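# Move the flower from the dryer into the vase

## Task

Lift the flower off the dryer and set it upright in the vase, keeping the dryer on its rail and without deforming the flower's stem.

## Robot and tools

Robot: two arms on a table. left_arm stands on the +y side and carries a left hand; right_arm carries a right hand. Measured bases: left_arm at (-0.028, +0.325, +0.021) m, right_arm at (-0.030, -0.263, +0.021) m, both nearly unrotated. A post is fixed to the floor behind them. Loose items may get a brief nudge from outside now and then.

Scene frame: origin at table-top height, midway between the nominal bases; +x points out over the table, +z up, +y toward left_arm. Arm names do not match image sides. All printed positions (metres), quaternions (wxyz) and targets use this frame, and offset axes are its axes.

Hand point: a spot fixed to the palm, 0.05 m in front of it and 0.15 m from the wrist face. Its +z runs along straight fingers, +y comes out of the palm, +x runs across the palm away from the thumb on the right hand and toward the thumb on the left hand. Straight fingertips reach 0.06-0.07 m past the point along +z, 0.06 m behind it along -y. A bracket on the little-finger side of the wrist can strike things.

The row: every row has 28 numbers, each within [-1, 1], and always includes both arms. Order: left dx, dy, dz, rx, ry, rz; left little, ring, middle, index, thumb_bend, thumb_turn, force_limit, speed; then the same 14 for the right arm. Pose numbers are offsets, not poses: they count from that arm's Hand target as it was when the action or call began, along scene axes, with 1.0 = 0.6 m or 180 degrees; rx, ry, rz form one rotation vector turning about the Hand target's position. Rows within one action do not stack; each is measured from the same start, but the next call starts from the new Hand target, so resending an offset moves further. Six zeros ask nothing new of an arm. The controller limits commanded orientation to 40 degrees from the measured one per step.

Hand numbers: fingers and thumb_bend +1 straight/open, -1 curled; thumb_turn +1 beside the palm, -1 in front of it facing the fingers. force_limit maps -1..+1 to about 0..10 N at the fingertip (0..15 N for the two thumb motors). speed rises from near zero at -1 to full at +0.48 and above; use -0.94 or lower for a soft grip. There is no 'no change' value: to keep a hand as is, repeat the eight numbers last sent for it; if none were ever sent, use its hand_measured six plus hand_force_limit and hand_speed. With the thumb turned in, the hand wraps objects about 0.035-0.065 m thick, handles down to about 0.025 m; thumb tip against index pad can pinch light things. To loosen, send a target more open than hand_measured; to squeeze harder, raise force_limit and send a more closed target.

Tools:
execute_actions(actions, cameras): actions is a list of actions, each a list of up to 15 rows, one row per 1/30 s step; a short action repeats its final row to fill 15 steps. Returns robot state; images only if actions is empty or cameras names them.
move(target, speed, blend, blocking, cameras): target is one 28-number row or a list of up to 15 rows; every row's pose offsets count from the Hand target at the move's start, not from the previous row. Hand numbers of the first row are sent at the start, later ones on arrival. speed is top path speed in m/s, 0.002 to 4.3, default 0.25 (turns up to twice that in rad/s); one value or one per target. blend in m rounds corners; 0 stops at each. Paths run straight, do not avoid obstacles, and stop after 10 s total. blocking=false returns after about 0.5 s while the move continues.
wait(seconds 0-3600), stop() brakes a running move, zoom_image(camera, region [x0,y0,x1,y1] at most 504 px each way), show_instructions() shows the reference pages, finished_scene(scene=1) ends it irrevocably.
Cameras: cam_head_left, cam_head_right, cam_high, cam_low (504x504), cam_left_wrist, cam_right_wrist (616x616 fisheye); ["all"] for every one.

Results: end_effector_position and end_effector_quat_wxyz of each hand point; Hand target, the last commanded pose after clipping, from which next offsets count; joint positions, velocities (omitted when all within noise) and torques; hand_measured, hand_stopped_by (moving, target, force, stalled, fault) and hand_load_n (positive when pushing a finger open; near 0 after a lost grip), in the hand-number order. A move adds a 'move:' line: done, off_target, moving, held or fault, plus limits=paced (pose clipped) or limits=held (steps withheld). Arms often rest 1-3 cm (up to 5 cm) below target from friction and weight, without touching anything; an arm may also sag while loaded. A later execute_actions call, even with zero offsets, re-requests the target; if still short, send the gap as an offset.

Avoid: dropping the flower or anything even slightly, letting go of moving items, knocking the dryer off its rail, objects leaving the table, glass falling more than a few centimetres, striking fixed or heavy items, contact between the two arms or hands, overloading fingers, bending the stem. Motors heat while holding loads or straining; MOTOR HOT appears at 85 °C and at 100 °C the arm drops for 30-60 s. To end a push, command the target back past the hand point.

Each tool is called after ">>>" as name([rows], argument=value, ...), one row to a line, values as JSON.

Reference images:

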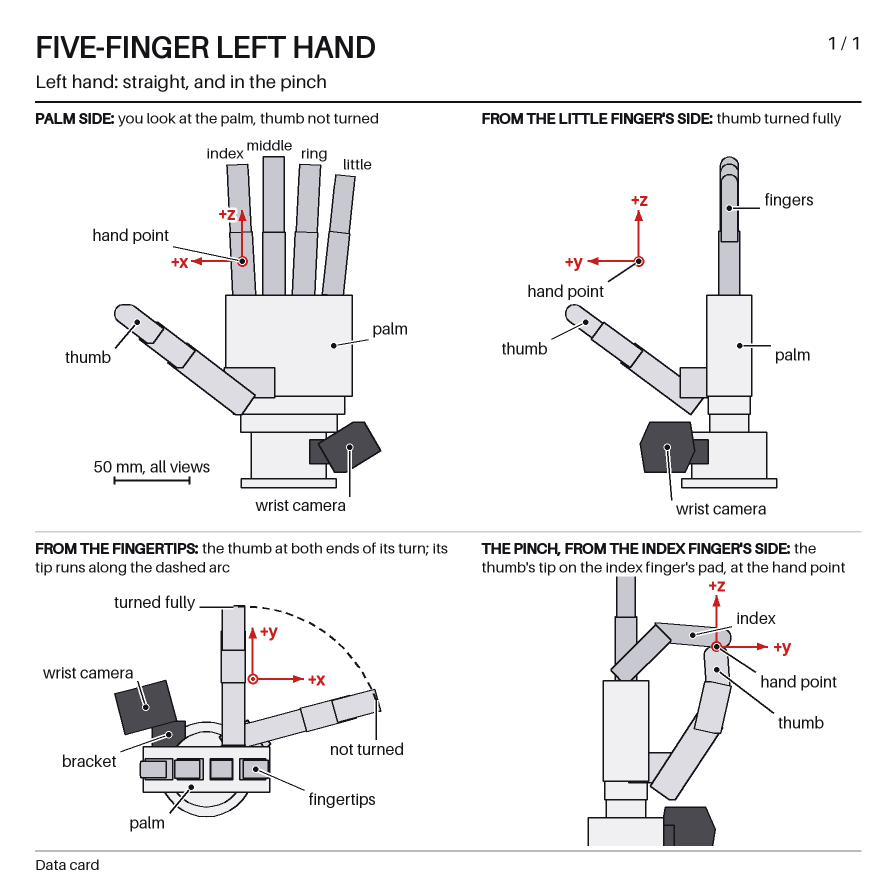

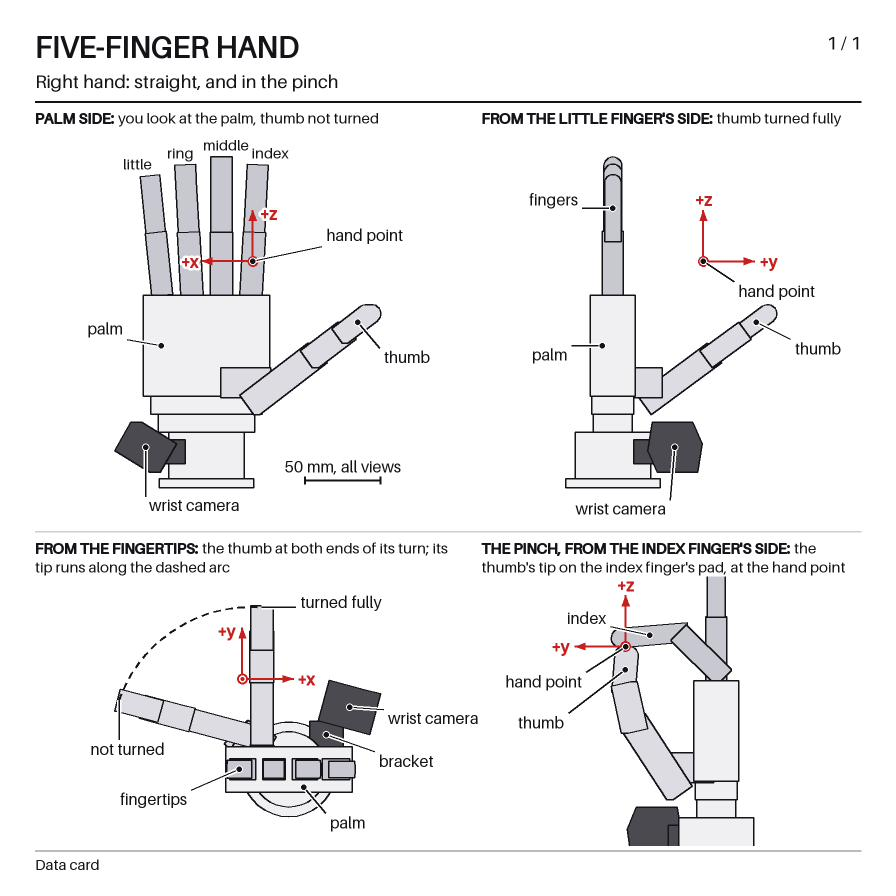

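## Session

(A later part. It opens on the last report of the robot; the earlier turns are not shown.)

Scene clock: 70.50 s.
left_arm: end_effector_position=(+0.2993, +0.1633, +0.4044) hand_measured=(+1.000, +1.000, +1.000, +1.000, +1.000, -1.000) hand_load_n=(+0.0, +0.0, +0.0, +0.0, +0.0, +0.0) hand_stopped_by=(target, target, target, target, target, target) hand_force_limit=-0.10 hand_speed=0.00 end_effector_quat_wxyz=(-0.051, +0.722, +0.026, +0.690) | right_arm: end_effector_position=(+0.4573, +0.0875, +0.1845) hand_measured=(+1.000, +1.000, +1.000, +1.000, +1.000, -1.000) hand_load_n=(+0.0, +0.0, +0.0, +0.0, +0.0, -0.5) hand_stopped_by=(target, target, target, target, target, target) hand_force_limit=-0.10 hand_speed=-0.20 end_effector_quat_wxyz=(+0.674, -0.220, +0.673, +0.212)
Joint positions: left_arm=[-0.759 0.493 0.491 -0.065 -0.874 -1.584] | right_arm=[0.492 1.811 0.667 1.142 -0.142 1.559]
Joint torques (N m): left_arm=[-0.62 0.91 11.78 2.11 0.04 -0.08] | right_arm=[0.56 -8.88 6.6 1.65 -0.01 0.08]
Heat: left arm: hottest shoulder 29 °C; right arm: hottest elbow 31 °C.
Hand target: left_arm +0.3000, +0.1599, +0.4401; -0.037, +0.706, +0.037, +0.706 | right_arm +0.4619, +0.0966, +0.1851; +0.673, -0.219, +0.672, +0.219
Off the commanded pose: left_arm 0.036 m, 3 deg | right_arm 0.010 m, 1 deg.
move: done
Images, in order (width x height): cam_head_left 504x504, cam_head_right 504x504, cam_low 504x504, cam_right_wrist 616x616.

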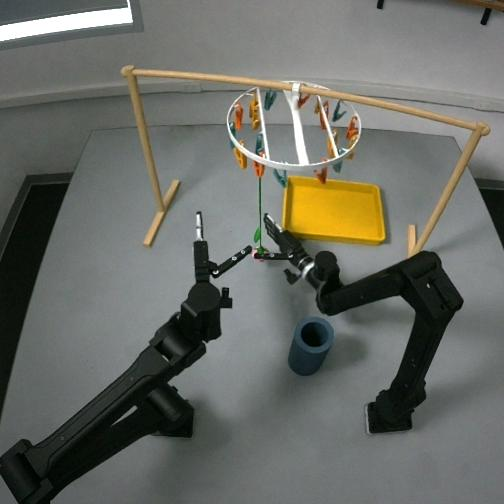

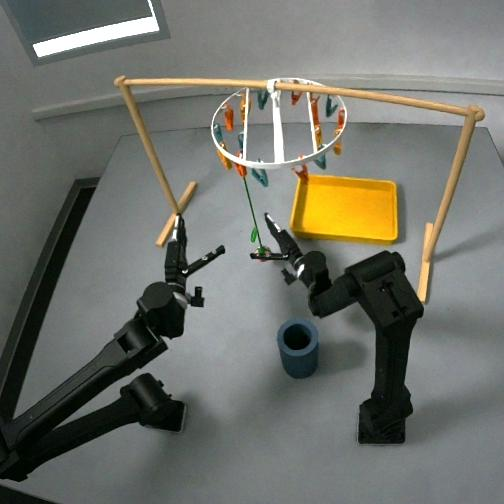

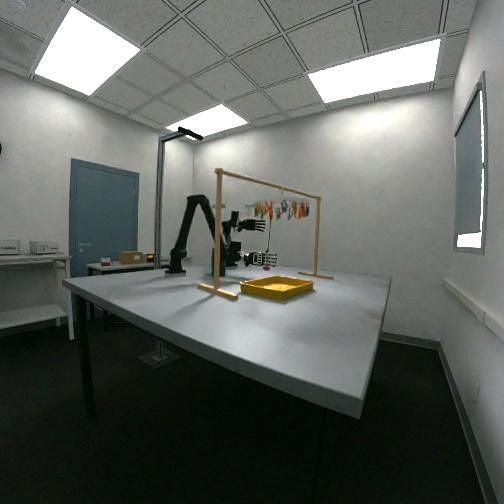

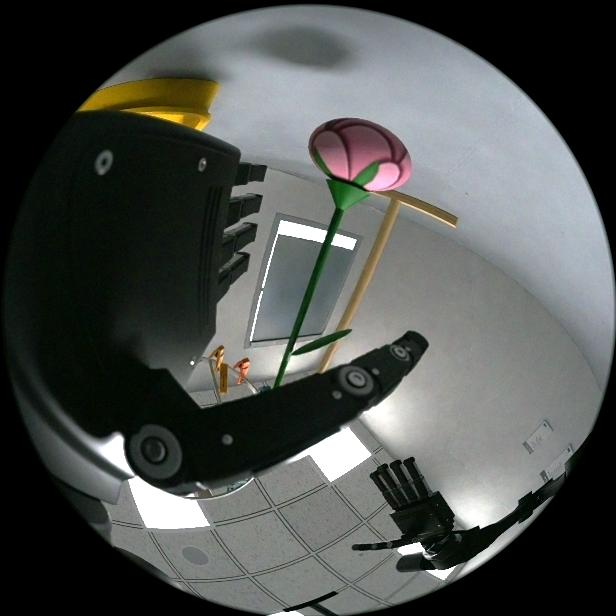

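>>> move(target=[0,0,0,0,0,0,1,1,1,1,1,-1,-0.1,0,0.0095,-0.002,-0.01,0,0,0,1,1,0.05,0.05,1,-1,-0.1,-0.3], speed=0.05, cameras=["cam_right_wrist","cam_head_left","cam_head_right","cam_low"])

>>> zoom_image(camera="cam_right_wrist", region=[210, 180, 390, 360])

>>> zoom_image(camera="cam_head_left", region=[230, 200, 310, 280])

>>> zoom_image(camera="cam_head_right", region=[230, 200, 310, 280])

>>> zoom_image(camera="cam_low", region=[225, 230, 285, 280])

Scene clock: 72.03 s.
left_arm: end_effector_position=(+0.2993, +0.1633, +0.4044) hand_measured=(+1.000, +1.000, +1.000, +1.000, +1.000, -1.000) hand_load_n=(+0.0, +0.0, +0.0, +0.0, +0.0, +0.0) hand_stopped_by=(target, target, target, target, target, target) hand_force_limit=-0.10 hand_speed=0.00 end_effector_quat_wxyz=(-0.051, +0.722, +0.026, +0.690) | right_arm: end_effector_position=(+0.4608, +0.0904, +0.1736) hand_measured=(+1.000, +1.000, +0.050, +0.050, +1.000, -1.000) hand_load_n=(+0.0, +0.0, +0.0, +0.0, +0.0, -0.5) hand_stopped_by=(target, target, target, target, target, target) hand_force_limit=-0.10 hand_speed=-0.30 end_effector_quat_wxyz=(+0.668, -0.223, +0.678, +0.213)
Joint positions: left_arm=[-0.759 0.493 0.491 -0.065 -0.874 -1.584] | right_arm=[0.492 1.839 0.679 1.142 -0.147 1.559]
Joint torques (N m): left_arm=[-0.62 0.91 11.79 2.11 0.04 -0.08] | right_arm=[0.03 -9.29 6.54 2.13 -0.13 0.1]
Heat: left arm: hottest shoulder 29 °C; right arm: hottest elbow 31 °C.
Hand target: left_arm +0.3000, +0.1599, +0.4401; -0.037, +0.706, +0.037, +0.706 | right_arm +0.4677, +0.0954, +0.1792; +0.673, -0.219, +0.672, +0.219
Off the commanded pose: left_arm 0.036 m, 3 deg | right_arm 0.010 m, 1 deg.
move: done
Images, in order (width x height): cam_head_left 504x504, cam_head_right 504x504, cam_low 504x504, cam_right_wrist 616x616.

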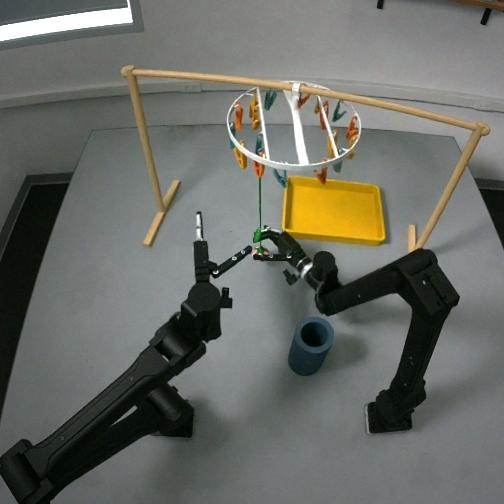

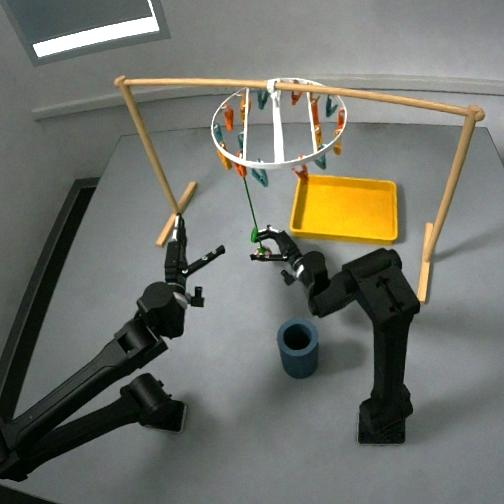

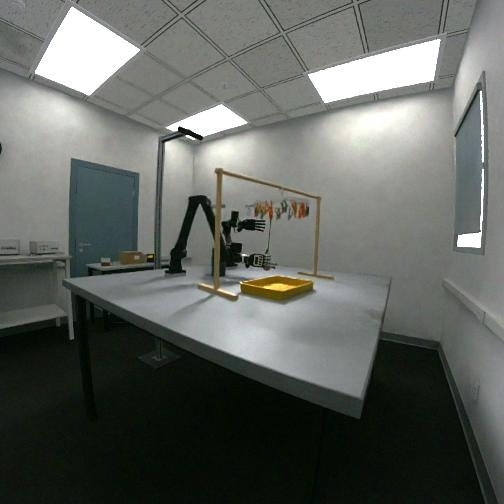

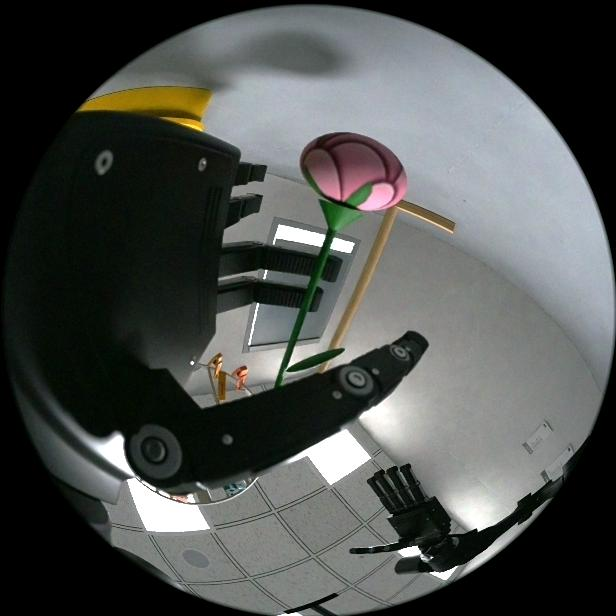

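Scaled by 2.800 from the camera's image (finer frame: 880x880).

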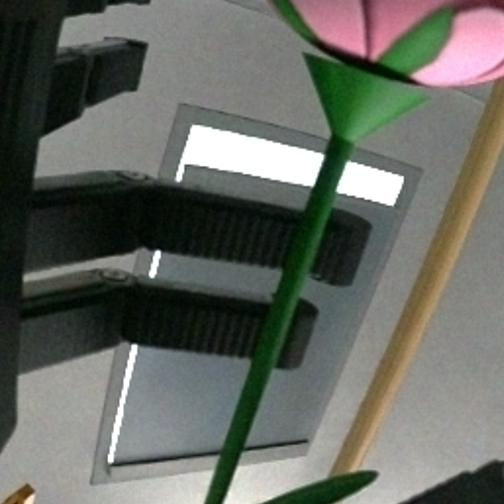

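Scaled by 6.300 from the camera's image (finer frame: 720x720).

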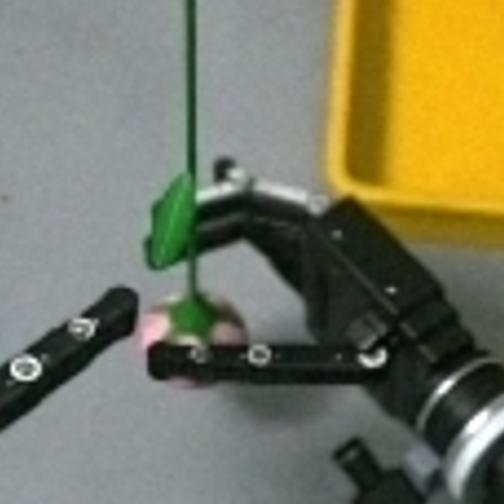

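Scaled by 6.300 from the camera's image (finer frame: 720x720).

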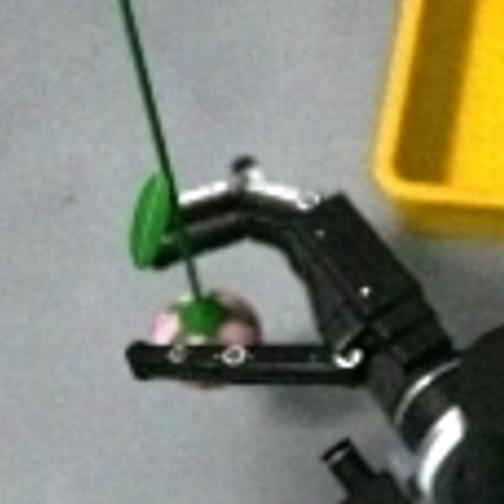

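Scaled by 8.400 from the camera's image (finer frame: 720x720).

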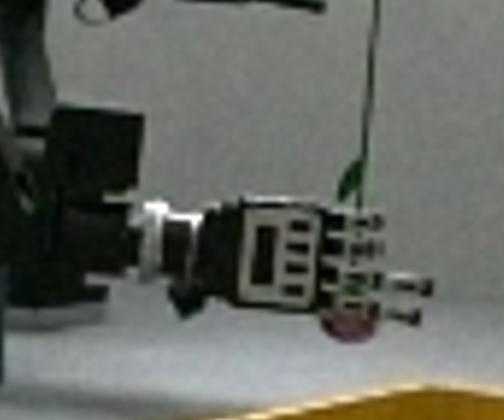

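>>> move(target=[0,0,0,0,0,0,1,1,1,1,1,-1,-0.1,0,0,0,0,0,0,0,1,1,0.05,0.05,0.03,-1,-0.6,-0.5], speed=0.05, cameras=["cam_right_wrist","cam_head_left","cam_head_right","cam_low"])

>>> zoom_image(camera="cam_right_wrist", region=[210, 180, 390, 360])

>>> zoom_image(camera="cam_head_left", region=[230, 200, 310, 280])

Scene clock: 73.83 s.
left_arm: end_effector_position=(+0.2993, +0.1633, +0.4044) hand_measured=(+1.000, +1.000, +1.000, +1.000, +1.000, -1.000) hand_load_n=(+0.0, +0.0, +0.0, +0.0, +0.0, -0.5) hand_stopped_by=(target, target, target, target, target, target) hand_force_limit=-0.10 hand_speed=0.00 end_effector_quat_wxyz=(-0.051, +0.722, +0.026, +0.690) | right_arm: end_effector_position=(+0.4608, +0.0904, +0.1736) hand_measured=(+1.000, +1.000, +0.050, +0.050, +0.030, -1.000) hand_load_n=(+0.0, +0.0, +0.0, +0.0, +0.0, +0.0) hand_stopped_by=(target, target, target, target, target, target) hand_force_limit=-0.60 hand_speed=-0.50 end_effector_quat_wxyz=(+0.668, -0.223, +0.678, +0.213)
Joint positions: left_arm=[-0.759 0.493 0.491 -0.065 -0.874 -1.584] | right_arm=[0.492 1.839 0.679 1.142 -0.147 1.559]
Joint torques (N m): left_arm=[-0.67 0.91 11.78 2.13 0.03 -0.07] | right_arm=[-0.09 -9.29 6.52 2.13 -0.12 0.08]
Heat: left arm: hottest shoulder 29 °C; right arm: hottest elbow 31 °C.
Hand target: left_arm +0.3000, +0.1599, +0.4401; -0.037, +0.706, +0.037, +0.706 | right_arm +0.4677, +0.0954, +0.1792; +0.673, -0.219, +0.672, +0.219
Off the commanded pose: left_arm 0.036 m, 3 deg | right_arm 0.010 m, 1 deg.
move: done
Images, in order (width x height): cam_head_left 504x504, cam_head_right 504x504, cam_low 504x504, cam_right_wrist 616x616.

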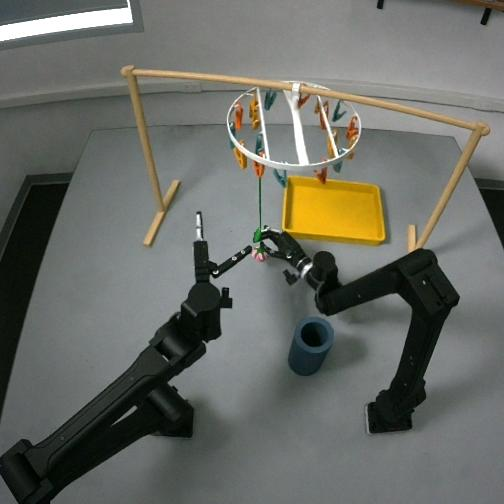

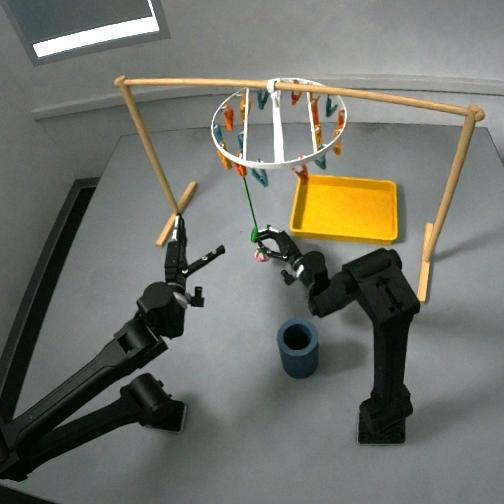

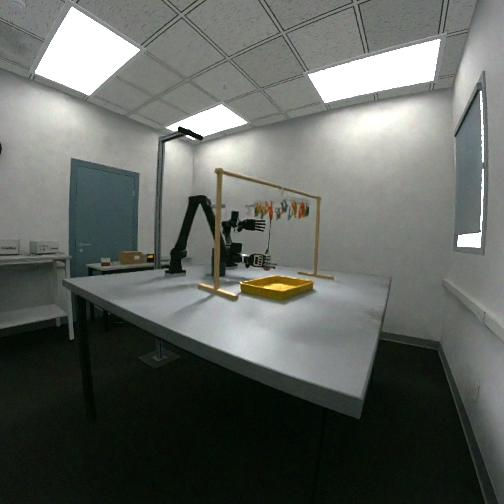

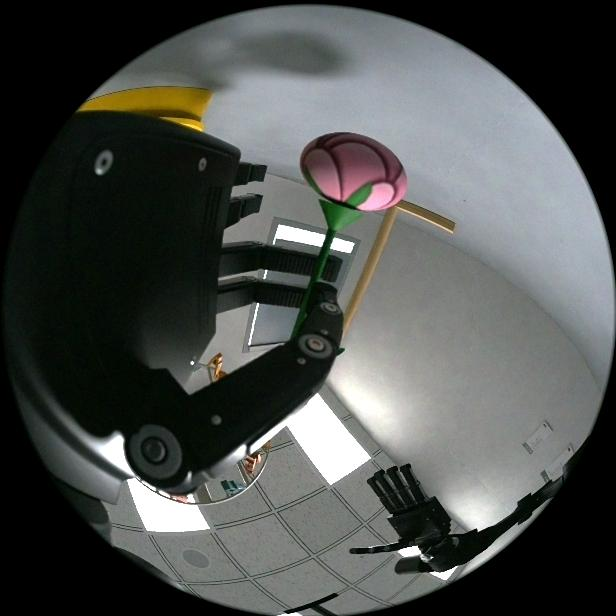

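Scaled by 2.800 from the camera's image (finer frame: 880x880).

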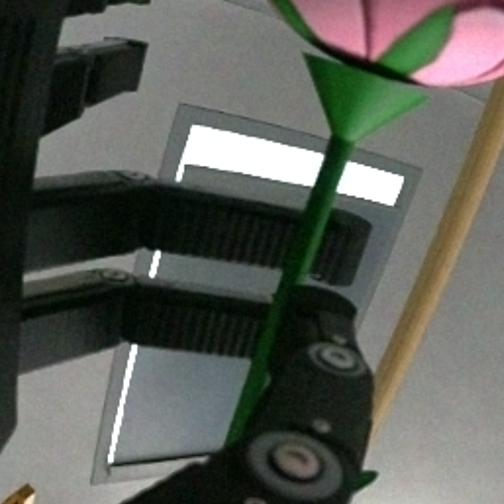

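Scaled by 6.300 from the camera's image (finer frame: 720x720).

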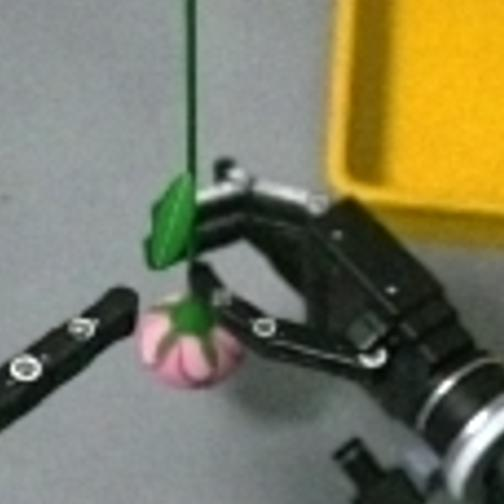

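>>> move([
  [0,0,0,0,0,0,1,1,1,1,1,-1,-0.1,0,0,0,0,0,0,0,1,1,0.05,0.05,0.6,-1,-0.6,-0.3],
  [0,0,0,0,0,0,1,1,1,1,1,-1,-0.1,0,0.0108,-0.0065,0,0,0,0,1,1,0.05,0.05,0.6,-1,-0.6,-0.3],
  [0,0,0,0,0,0,1,1,1,1,1,-1,-0.1,0,0.0108,-0.0065,0,0,0,0,1,1,0.05,0.05,0.03,-1,-0.6,-0.3],
], speed=0.05, cameras=["cam_right_wrist","cam_head_left","cam_head_right","cam_low"])

>>> zoom_image(camera="cam_right_wrist", region=[210, 180, 390, 360])

>>> zoom_image(camera="cam_head_left", region=[230, 200, 310, 280])

Scene clock: 76.73 s.
left_arm: end_effector_position=(+0.2993, +0.1633, +0.4044) hand_measured=(+1.000, +1.000, +1.000, +1.000, +1.000, -1.000) hand_load_n=(+0.0, +0.0, +0.0, +0.0, +0.0, -0.5) hand_stopped_by=(target, target, target, target, target, target) hand_force_limit=-0.10 hand_speed=0.00 end_effector_quat_wxyz=(-0.051, +0.722, +0.026, +0.690) | right_arm: end_effector_position=(+0.4626, +0.0930, +0.1778) hand_measured=(+1.000, +1.000, +0.050, +0.050, +0.030, -1.000) hand_load_n=(+0.0, +0.0, +0.0, +0.0, +0.0, +0.0) hand_stopped_by=(target, target, target, target, target, target) hand_force_limit=-0.60 hand_speed=-0.30 end_effector_quat_wxyz=(+0.670, -0.226, +0.673, +0.218)
Joint positions: left_arm=[-0.759 0.493 0.491 -0.065 -0.874 -1.584] | right_arm=[0.489 1.84 0.691 1.142 -0.163 1.559]
Joint torques (N m): left_arm=[-0.62 0.85 11.79 2.11 0.04 -0.08] | right_arm=[-0.91 -9.17 6.52 1.91 -0.12 0.09]
Heat: left arm: hottest shoulder 29 °C; right arm: hottest elbow 31 °C.
Hand target: left_arm +0.3000, +0.1599, +0.4401; -0.037, +0.706, +0.037, +0.706 | right_arm +0.4742, +0.0914, +0.1792; +0.673, -0.219, +0.672, +0.219
Off the commanded pose: left_arm 0.036 m, 3 deg | right_arm 0.012 m, 1 deg.
move: off_target (right_arm); target 3's new numbers were sent with right_arm's hand 0.012 m and 1 deg from that target
Images, in order (width x height): cam_head_left 504x504, cam_head_right 504x504, cam_low 504x504, cam_right_wrist 616x616.

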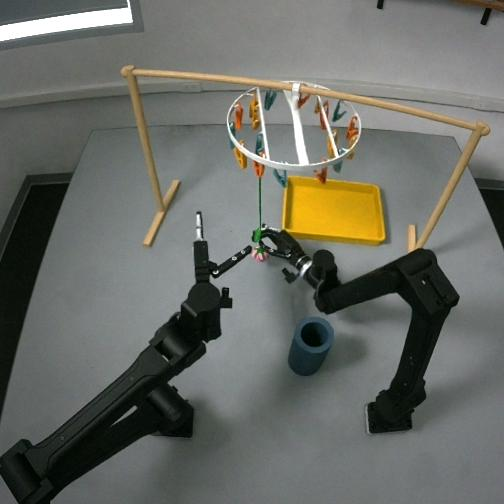

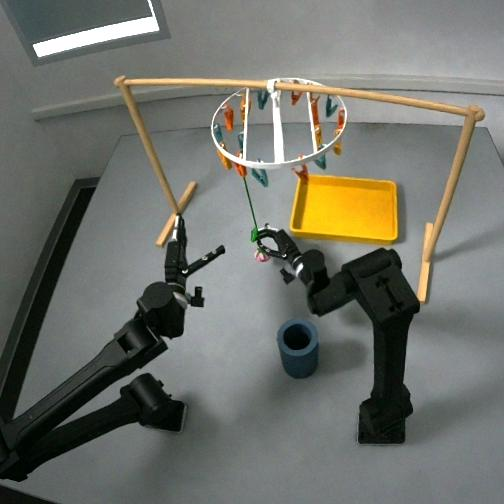

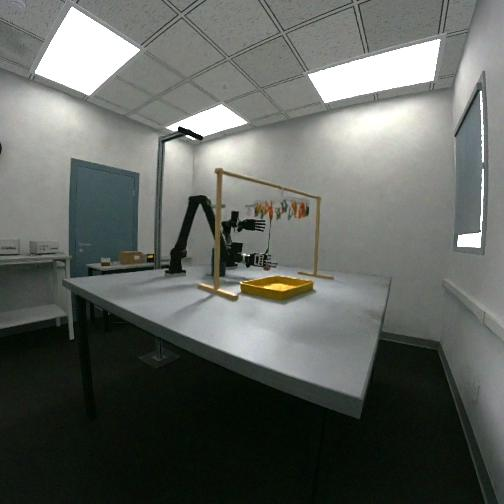

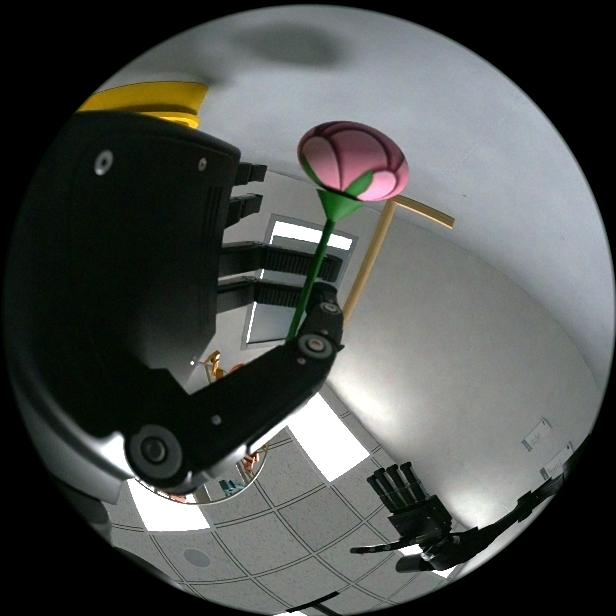

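Scaled by 2.800 from the camera's image (finer frame: 880x880).

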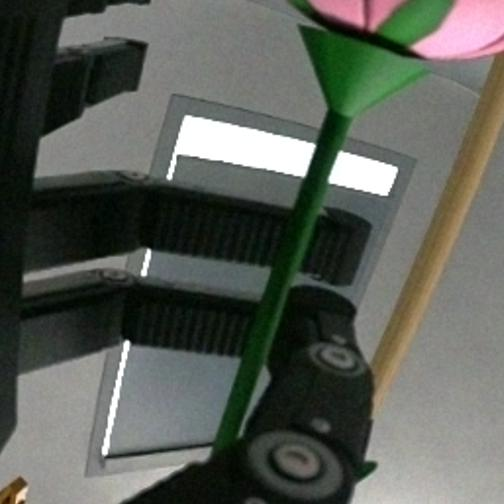

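Scaled by 6.300 from the camera's image (finer frame: 720x720).

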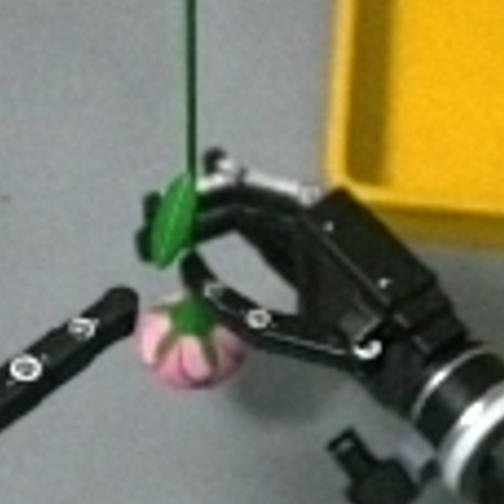

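>>> move([
  [0,0,0,0,0,0,1,1,1,1,1,-1,-0.1,0,0,0,0,0,0,0,1,1,0.05,0.05,0.6,-1,-0.6,-0.3],
  [0,0,0,0,0,0,1,1,1,1,1,-1,-0.1,0,0.0098,-0.0135,-0.005,0,0,0,1,1,0.05,0.05,0.6,-1,-0.6,-0.3],
], speed=0.05, cameras=["cam_right_wrist","cam_head_left","cam_head_right","cam_low"])

>>> zoom_image(camera="cam_right_wrist", region=[210, 180, 390, 360])

>>> zoom_image(camera="cam_head_left", region=[230, 200, 310, 280])

Scene clock: 78.50 s.
left_arm: end_effector_position=(+0.2993, +0.1633, +0.4044) hand_measured=(+1.000, +1.000, +1.000, +1.000, +1.000, -1.000) hand_load_n=(+0.0, +0.0, +0.0, +0.0, +0.0, +0.0) hand_stopped_by=(target, target, target, target, target, target) hand_force_limit=-0.10 hand_speed=0.00 end_effector_quat_wxyz=(-0.051, +0.722, +0.026, +0.690) | right_arm: end_effector_position=(+0.4696, +0.0834, +0.1720) hand_measured=(+1.000, +1.000, +0.050, +0.050, +0.600, -1.000) hand_load_n=(+0.0, +0.5, +0.0, +0.0, +0.0, +0.0) hand_stopped_by=(target, target, target, target, target, target) hand_force_limit=-0.60 hand_speed=-0.30 end_effector_quat_wxyz=(+0.667, -0.225, +0.676, +0.216)
Joint positions: left_arm=[-0.759 0.493 0.491 -0.065 -0.874 -1.584] | right_arm=[0.463 1.853 0.696 1.142 -0.185 1.559]
Joint torques (N m): left_arm=[-0.67 0.91 11.79 2.13 0.04 -0.08] | right_arm=[-0.67 -9.35 6.49 2.13 -0.14 0.09]
Heat: left arm: hottest elbow 30 °C; right arm: hottest elbow 31 °C.
Hand target: left_arm +0.3000, +0.1599, +0.4401; -0.037, +0.706, +0.037, +0.706 | right_arm +0.4800, +0.0834, +0.1762; +0.673, -0.219, +0.672, +0.219
Off the commanded pose: left_arm 0.036 m, 3 deg | right_arm 0.011 m, 1 deg.
move: off_target (right_arm)
Images, in order (width x height): cam_head_left 504x504, cam_head_right 504x504, cam_low 504x504, cam_right_wrist 616x616.

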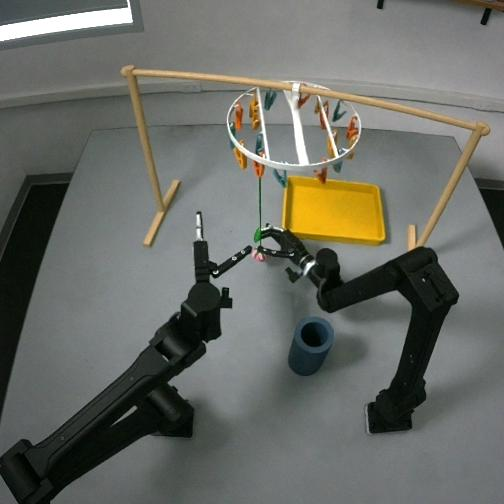

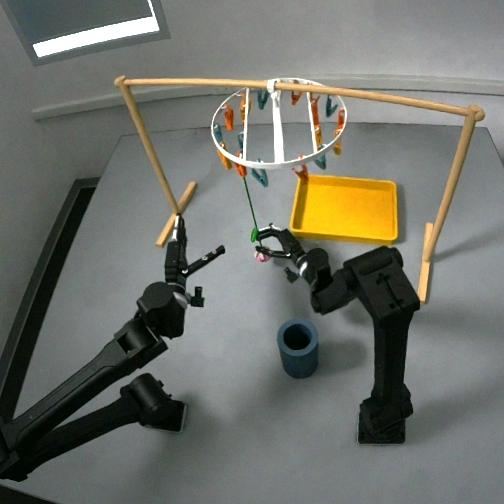

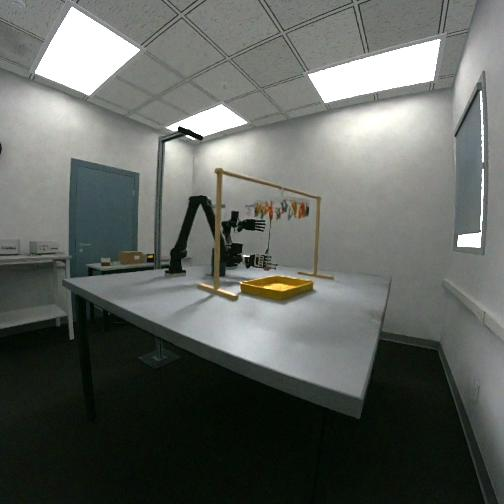

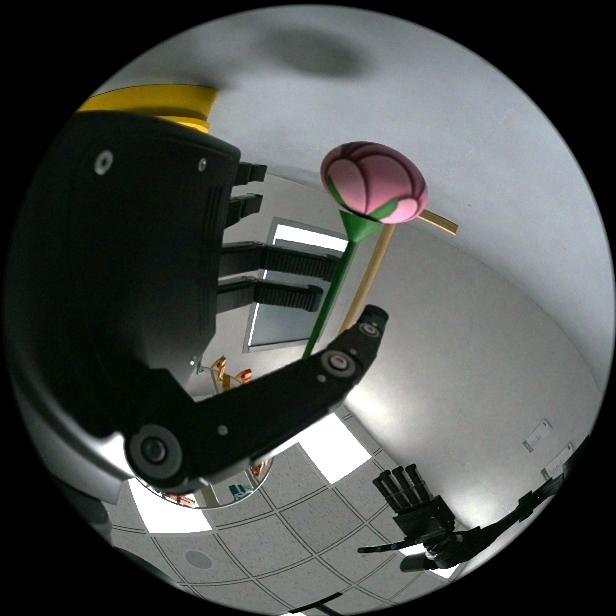

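Scaled by 2.800 from the camera's image (finer frame: 880x880).

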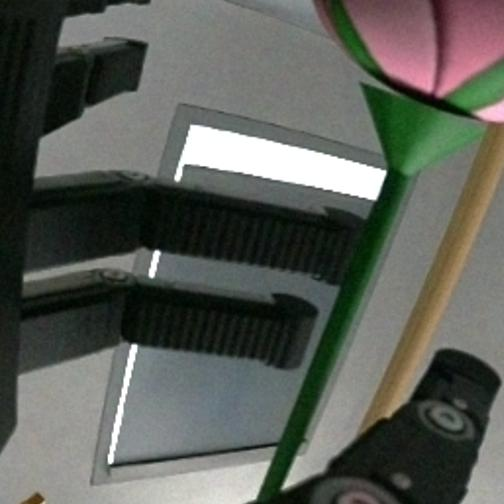

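Scaled by 6.300 from the camera's image (finer frame: 720x720).

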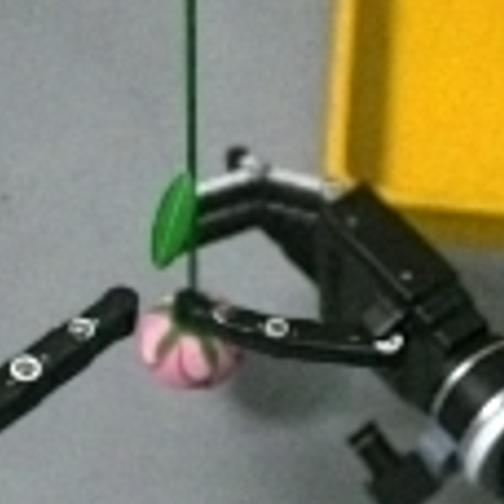

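>>> move([
  [0,0,0,0,0,0,1,1,1,1,1,-1,-0.1,0,-0.0075,0.0105,0,0,0,0,1,1,0.05,0.05,0.6,-1,-0.6,-0.3],
  [0,0,0,0,0,0,1,1,1,1,1,-1,-0.1,0,-0.0075,0.0105,0,0,0,0,1,1,0.05,0.05,0.1,-1,-0.6,-0.3],
], speed=0.05, cameras=["cam_right_wrist","cam_head_left","cam_head_right","cam_low"])

>>> zoom_image(camera="cam_right_wrist", region=[210, 180, 390, 360])

>>> zoom_image(camera="cam_head_left", region=[230, 200, 310, 280])

Scene clock: 79.93 s.
left_arm: end_effector_position=(+0.2993, +0.1633, +0.4044) hand_measured=(+1.000, +1.000, +1.000, +1.000, +1.000, -1.000) hand_load_n=(+0.0, +0.0, +0.0, -0.5, +0.0, -0.5) hand_stopped_by=(target, target, target, target, target, target) hand_force_limit=-0.10 hand_speed=0.00 end_effector_quat_wxyz=(-0.051, +0.722, +0.026, +0.690) | right_arm: end_effector_position=(+0.4720, +0.0816, +0.1720) hand_measured=(+1.000, +1.000, +0.050, +0.050, +0.100, -1.000) hand_load_n=(+0.0, -0.5, +0.0, +0.0, +0.0, -0.5) hand_stopped_by=(target, target, target, target, target, target) hand_force_limit=-0.60 hand_speed=-0.30 end_effector_quat_wxyz=(+0.669, -0.221, +0.678, +0.211)
Joint positions: left_arm=[-0.759 0.493 0.491 -0.065 -0.874 -1.584] | right_arm=[0.463 1.853 0.696 1.142 -0.171 1.559]
Joint torques (N m): left_arm=[-0.67 0.91 11.79 2.13 0.03 -0.08] | right_arm=[0.56 -9.41 6.26 2.24 -0.01 0.09]
Heat: left arm: hottest elbow 30 °C; right arm: hottest elbow 31 °C.
Hand target: left_arm +0.3000, +0.1599, +0.4401; -0.037, +0.706, +0.037, +0.706 | right_arm +0.4755, +0.0896, +0.1761; +0.673, -0.219, +0.672, +0.219
Off the commanded pose: left_arm 0.036 m, 3 deg | right_arm 0.010 m, 1 deg.
move: done
Images, in order (width x height): cam_head_left 504x504, cam_head_right 504x504, cam_low 504x504, cam_right_wrist 616x616.

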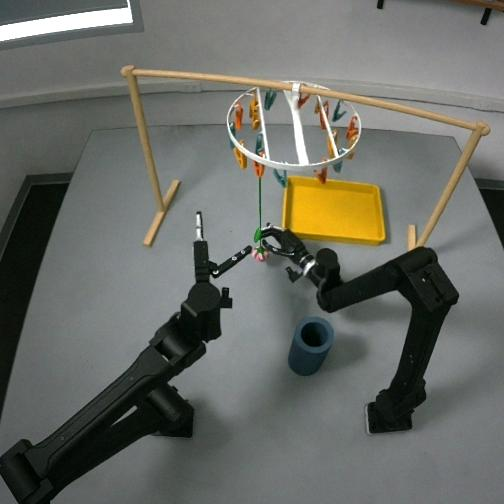

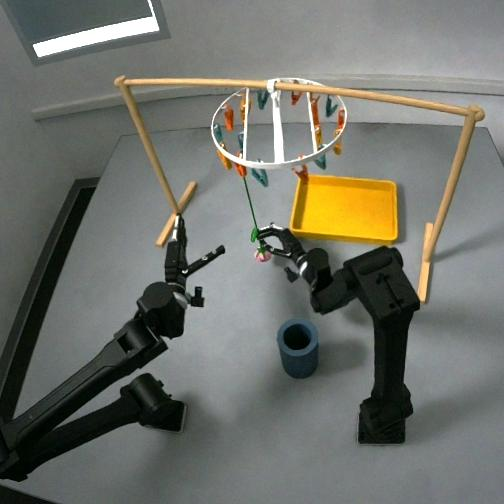

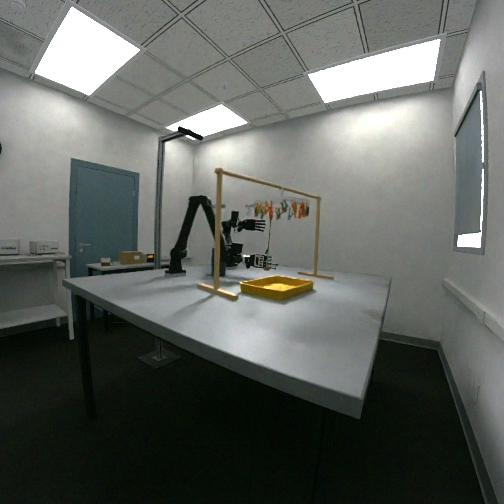

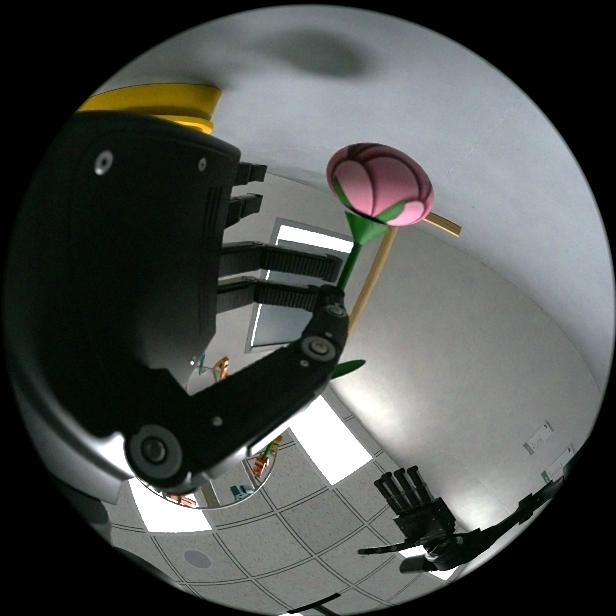

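Scaled by 2.800 from the camera's image (finer frame: 880x880).

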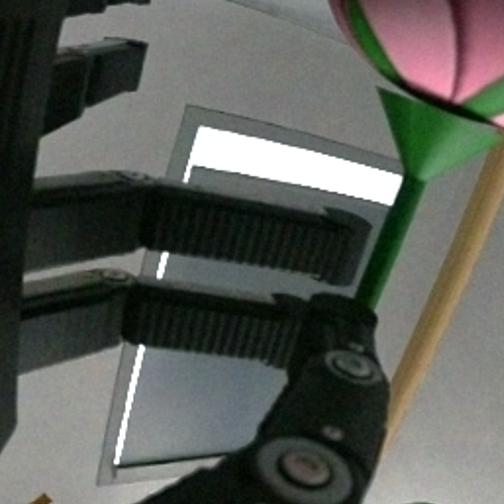

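Scaled by 6.300 from the camera's image (finer frame: 720x720).

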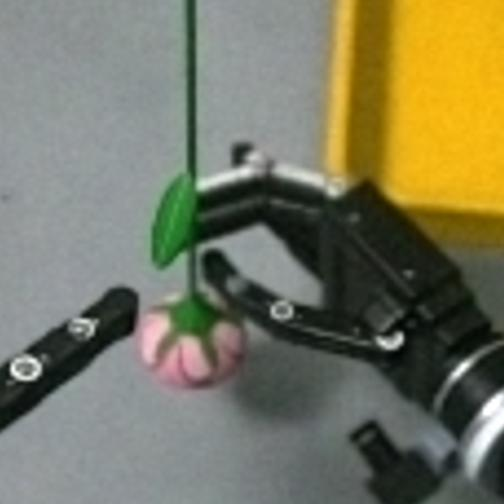

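>>> move([
  [0,0,0,0,0,0,1,1,1,1,1,-1,-0.1,0,0,0,0,0,0,0,1,1,0.05,0.05,0.6,-1,-0.6,-0.3],
  [0,0,0,0,0,0,1,1,1,1,1,-1,-0.1,0,-0.0125,0.0175,0,0,0,0,1,1,0.05,0.05,0.6,-1,-0.6,-0.3],
], speed=0.05, cameras=["cam_right_wrist"])

>>> zoom_image(camera="cam_right_wrist", region=[210, 180, 390, 360])

Scene clock: 81.67 s.
left_arm: end_effector_position=(+0.2993, +0.1633, +0.4044) hand_measured=(+1.000, +1.000, +1.000, +1.000, +1.000, -1.000) hand_load_n=(+0.0, +0.0, +0.0, +0.0, +0.0, +0.0) hand_stopped_by=(target, target, target, target, target, target) hand_force_limit=-0.10 hand_speed=0.00 end_effector_quat_wxyz=(-0.051, +0.722, +0.026, +0.690) | right_arm: end_effector_position=(+0.4653, +0.0943, +0.1719) hand_measured=(+1.000, +1.000, +0.050, +0.050, +0.600, -1.000) hand_load_n=(+0.0, +0.0, -0.5, +0.0, +0.0, -0.5) hand_stopped_by=(target, target, target, target, target, target) hand_force_limit=-0.60 hand_speed=-0.30 end_effector_quat_wxyz=(+0.669, -0.222, +0.677, +0.212)
Joint positions: left_arm=[-0.759 0.493 0.491 -0.065 -0.874 -1.584] | right_arm=[0.496 1.853 0.696 1.142 -0.141 1.559]
Joint torques (N m): left_arm=[-0.67 0.91 11.79 2.11 0.04 -0.08] | right_arm=[0.32 -9.58 5.89 2.36 -0.01 0.09]
Heat: left arm: hottest elbow 30 °C; right arm: hottest elbow 31 °C.
Hand target: left_arm +0.3000, +0.1599, +0.4401; -0.037, +0.706, +0.037, +0.706 | right_arm +0.4680, +0.1001, +0.1761; +0.673, -0.219, +0.672, +0.219
Off the commanded pose: left_arm 0.036 m, 3 deg | right_arm 0.008 m, 1 deg.
move: done

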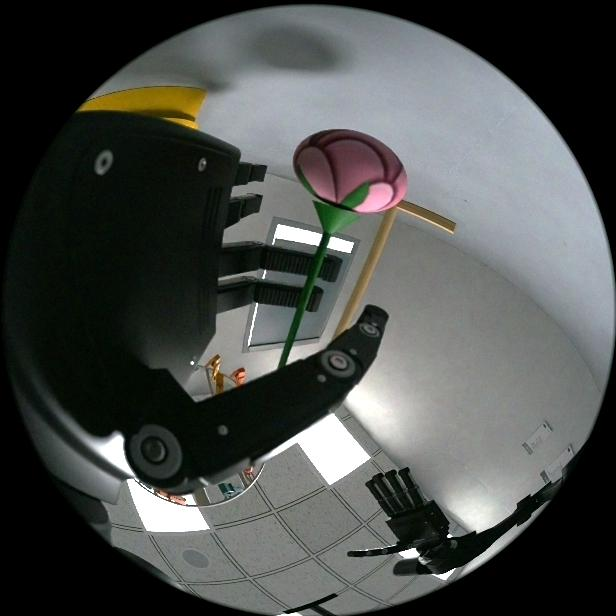

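Scaled by 2.800 from the camera's image (finer frame: 880x880).

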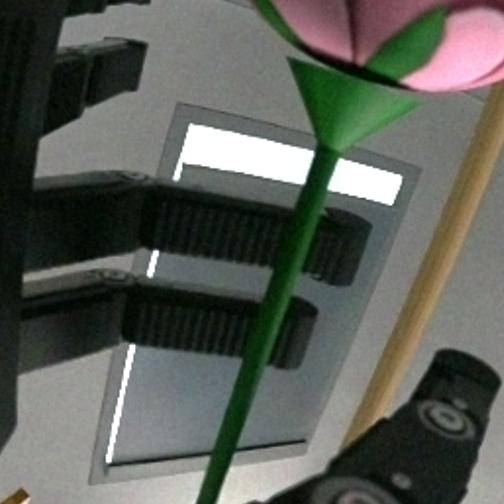

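>>> move(target=[0,0,0,0,0,0,1,1,1,1,1,-1,-0.1,0,0,0,0,0,0,0,1,1,0.05,0.05,-0.1,-1,-0.4,-0.6], speed=0.05, cameras=["cam_right_wrist"])

>>> zoom_image(camera="cam_right_wrist", region=[210, 180, 390, 360])

Scene clock: 83.47 s.
left_arm: end_effector_position=(+0.2993, +0.1633, +0.4044) hand_measured=(+1.000, +1.000, +1.000, +1.000, +1.000, -1.000) hand_load_n=(+0.0, +0.0, +0.0, +0.0, +0.0, +0.0) hand_stopped_by=(target, target, target, target, target, target) hand_force_limit=-0.10 hand_speed=0.00 end_effector_quat_wxyz=(-0.051, +0.722, +0.026, +0.690) | right_arm: end_effector_position=(+0.4653, +0.0943, +0.1719) hand_measured=(+1.000, +1.000, +0.050, +0.050, -0.100, -1.000) hand_load_n=(-0.5, +0.0, +0.0, +0.0, +0.5, +0.0) hand_stopped_by=(target, target, target, target, target, target) hand_force_limit=-0.40 hand_speed=-0.60 end_effector_quat_wxyz=(+0.669, -0.222, +0.677, +0.212)
Joint positions: left_arm=[-0.759 0.493 0.491 -0.065 -0.874 -1.584] | right_arm=[0.496 1.853 0.696 1.142 -0.141 1.559]
Joint torques (N m): left_arm=[-0.62 0.85 11.78 2.13 0.04 -0.08] | right_arm=[0.32 -9.64 5.86 2.33 -0.01 0.08]
Heat: left arm: hottest elbow 31 °C; right arm: hottest elbow 30 °C.
Hand target: left_arm +0.3000, +0.1599, +0.4401; -0.037, +0.706, +0.037, +0.706 | right_arm +0.4680, +0.1001, +0.1761; +0.673, -0.219, +0.672, +0.219
Off the commanded pose: left_arm 0.036 m, 3 deg | right_arm 0.008 m, 1 deg.
move: done

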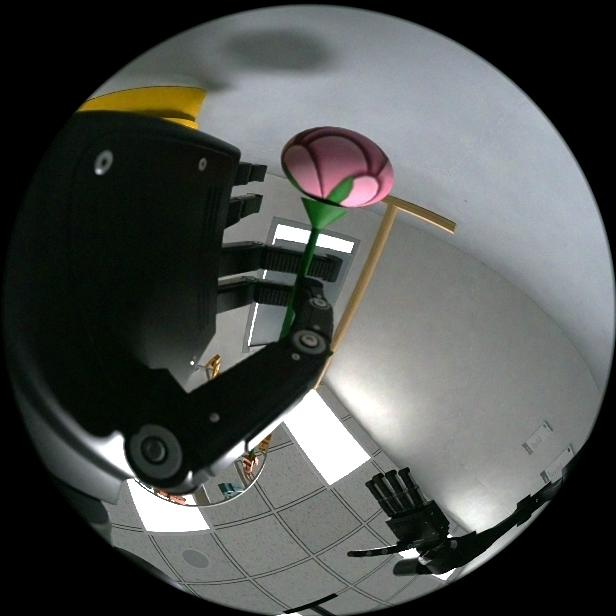

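Scaled by 2.800 from the camera's image (finer frame: 880x880).

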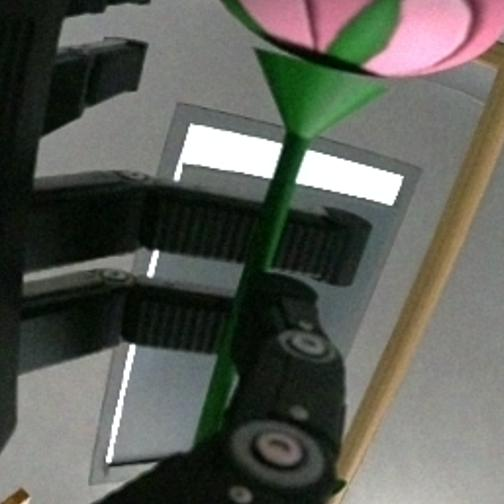

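>>> move([
  [0,0,0,0,0,0,1,1,1,1,1,-1,-0.1,0,0,0,0,0,0,0,1,1,0.05,0.05,0.6,-1,-0.4,-0.3],
  [0,0,0,0,0,0,1,1,1,1,1,-1,-0.1,0,0.0117,-0.0243,0,0,0,0,1,1,0.05,0.05,0.6,-1,-0.4,-0.3],
], speed=0.05, cameras=["cam_right_wrist"])

>>> zoom_image(camera="cam_right_wrist", region=[210, 180, 390, 360])

Scene clock: 86.57 s.
left_arm: end_effector_position=(+0.2993, +0.1633, +0.4044) hand_measured=(+1.000, +1.000, +1.000, +1.000, +1.000, -1.000) hand_load_n=(+0.0, +0.5, +0.0, +0.0, +0.0, -0.5) hand_stopped_by=(target, target, target, target, target, target) hand_force_limit=-0.10 hand_speed=0.00 end_effector_quat_wxyz=(-0.051, +0.722, +0.026, +0.690) | right_arm: end_effector_position=(+0.4676, +0.0873, +0.1720) hand_measured=(+1.000, +1.000, +0.050, +0.050, +0.600, -1.000) hand_load_n=(+0.0, +0.0, +0.0, +0.0, +0.0, -0.5) hand_stopped_by=(target, target, target, target, target, target) hand_force_limit=-0.40 hand_speed=-0.30 end_effector_quat_wxyz=(+0.667, -0.226, +0.676, +0.216)
Joint positions: left_arm=[-0.759 0.493 0.491 -0.065 -0.874 -1.584] | right_arm=[0.473 1.853 0.696 1.142 -0.176 1.559]
Joint torques (N m): left_arm=[-0.67 0.91 11.78 2.13 0.03 -0.07] | right_arm=[-0.79 -9.64 5.82 2.37 -0.14 0.09]
Heat: left arm: hottest elbow 31 °C; right arm: hottest elbow 30 °C.
Hand target: left_arm +0.3000, +0.1599, +0.4401; -0.037, +0.706, +0.037, +0.706 | right_arm +0.4750, +0.0856, +0.1761; +0.673, -0.219, +0.672, +0.219
Off the commanded pose: left_arm 0.036 m, 3 deg | right_arm 0.009 m, 1 deg.
move: done

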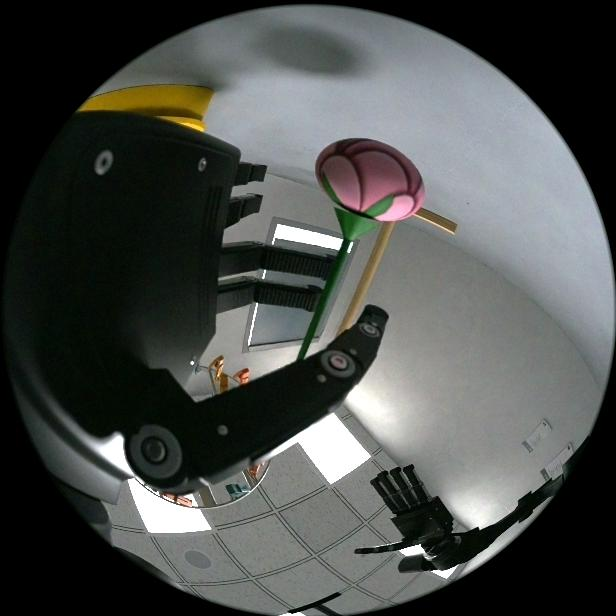

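Scaled by 2.800 from the camera's image (finer frame: 880x880).

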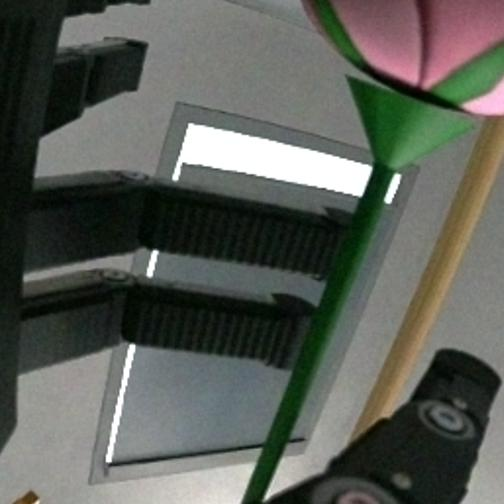

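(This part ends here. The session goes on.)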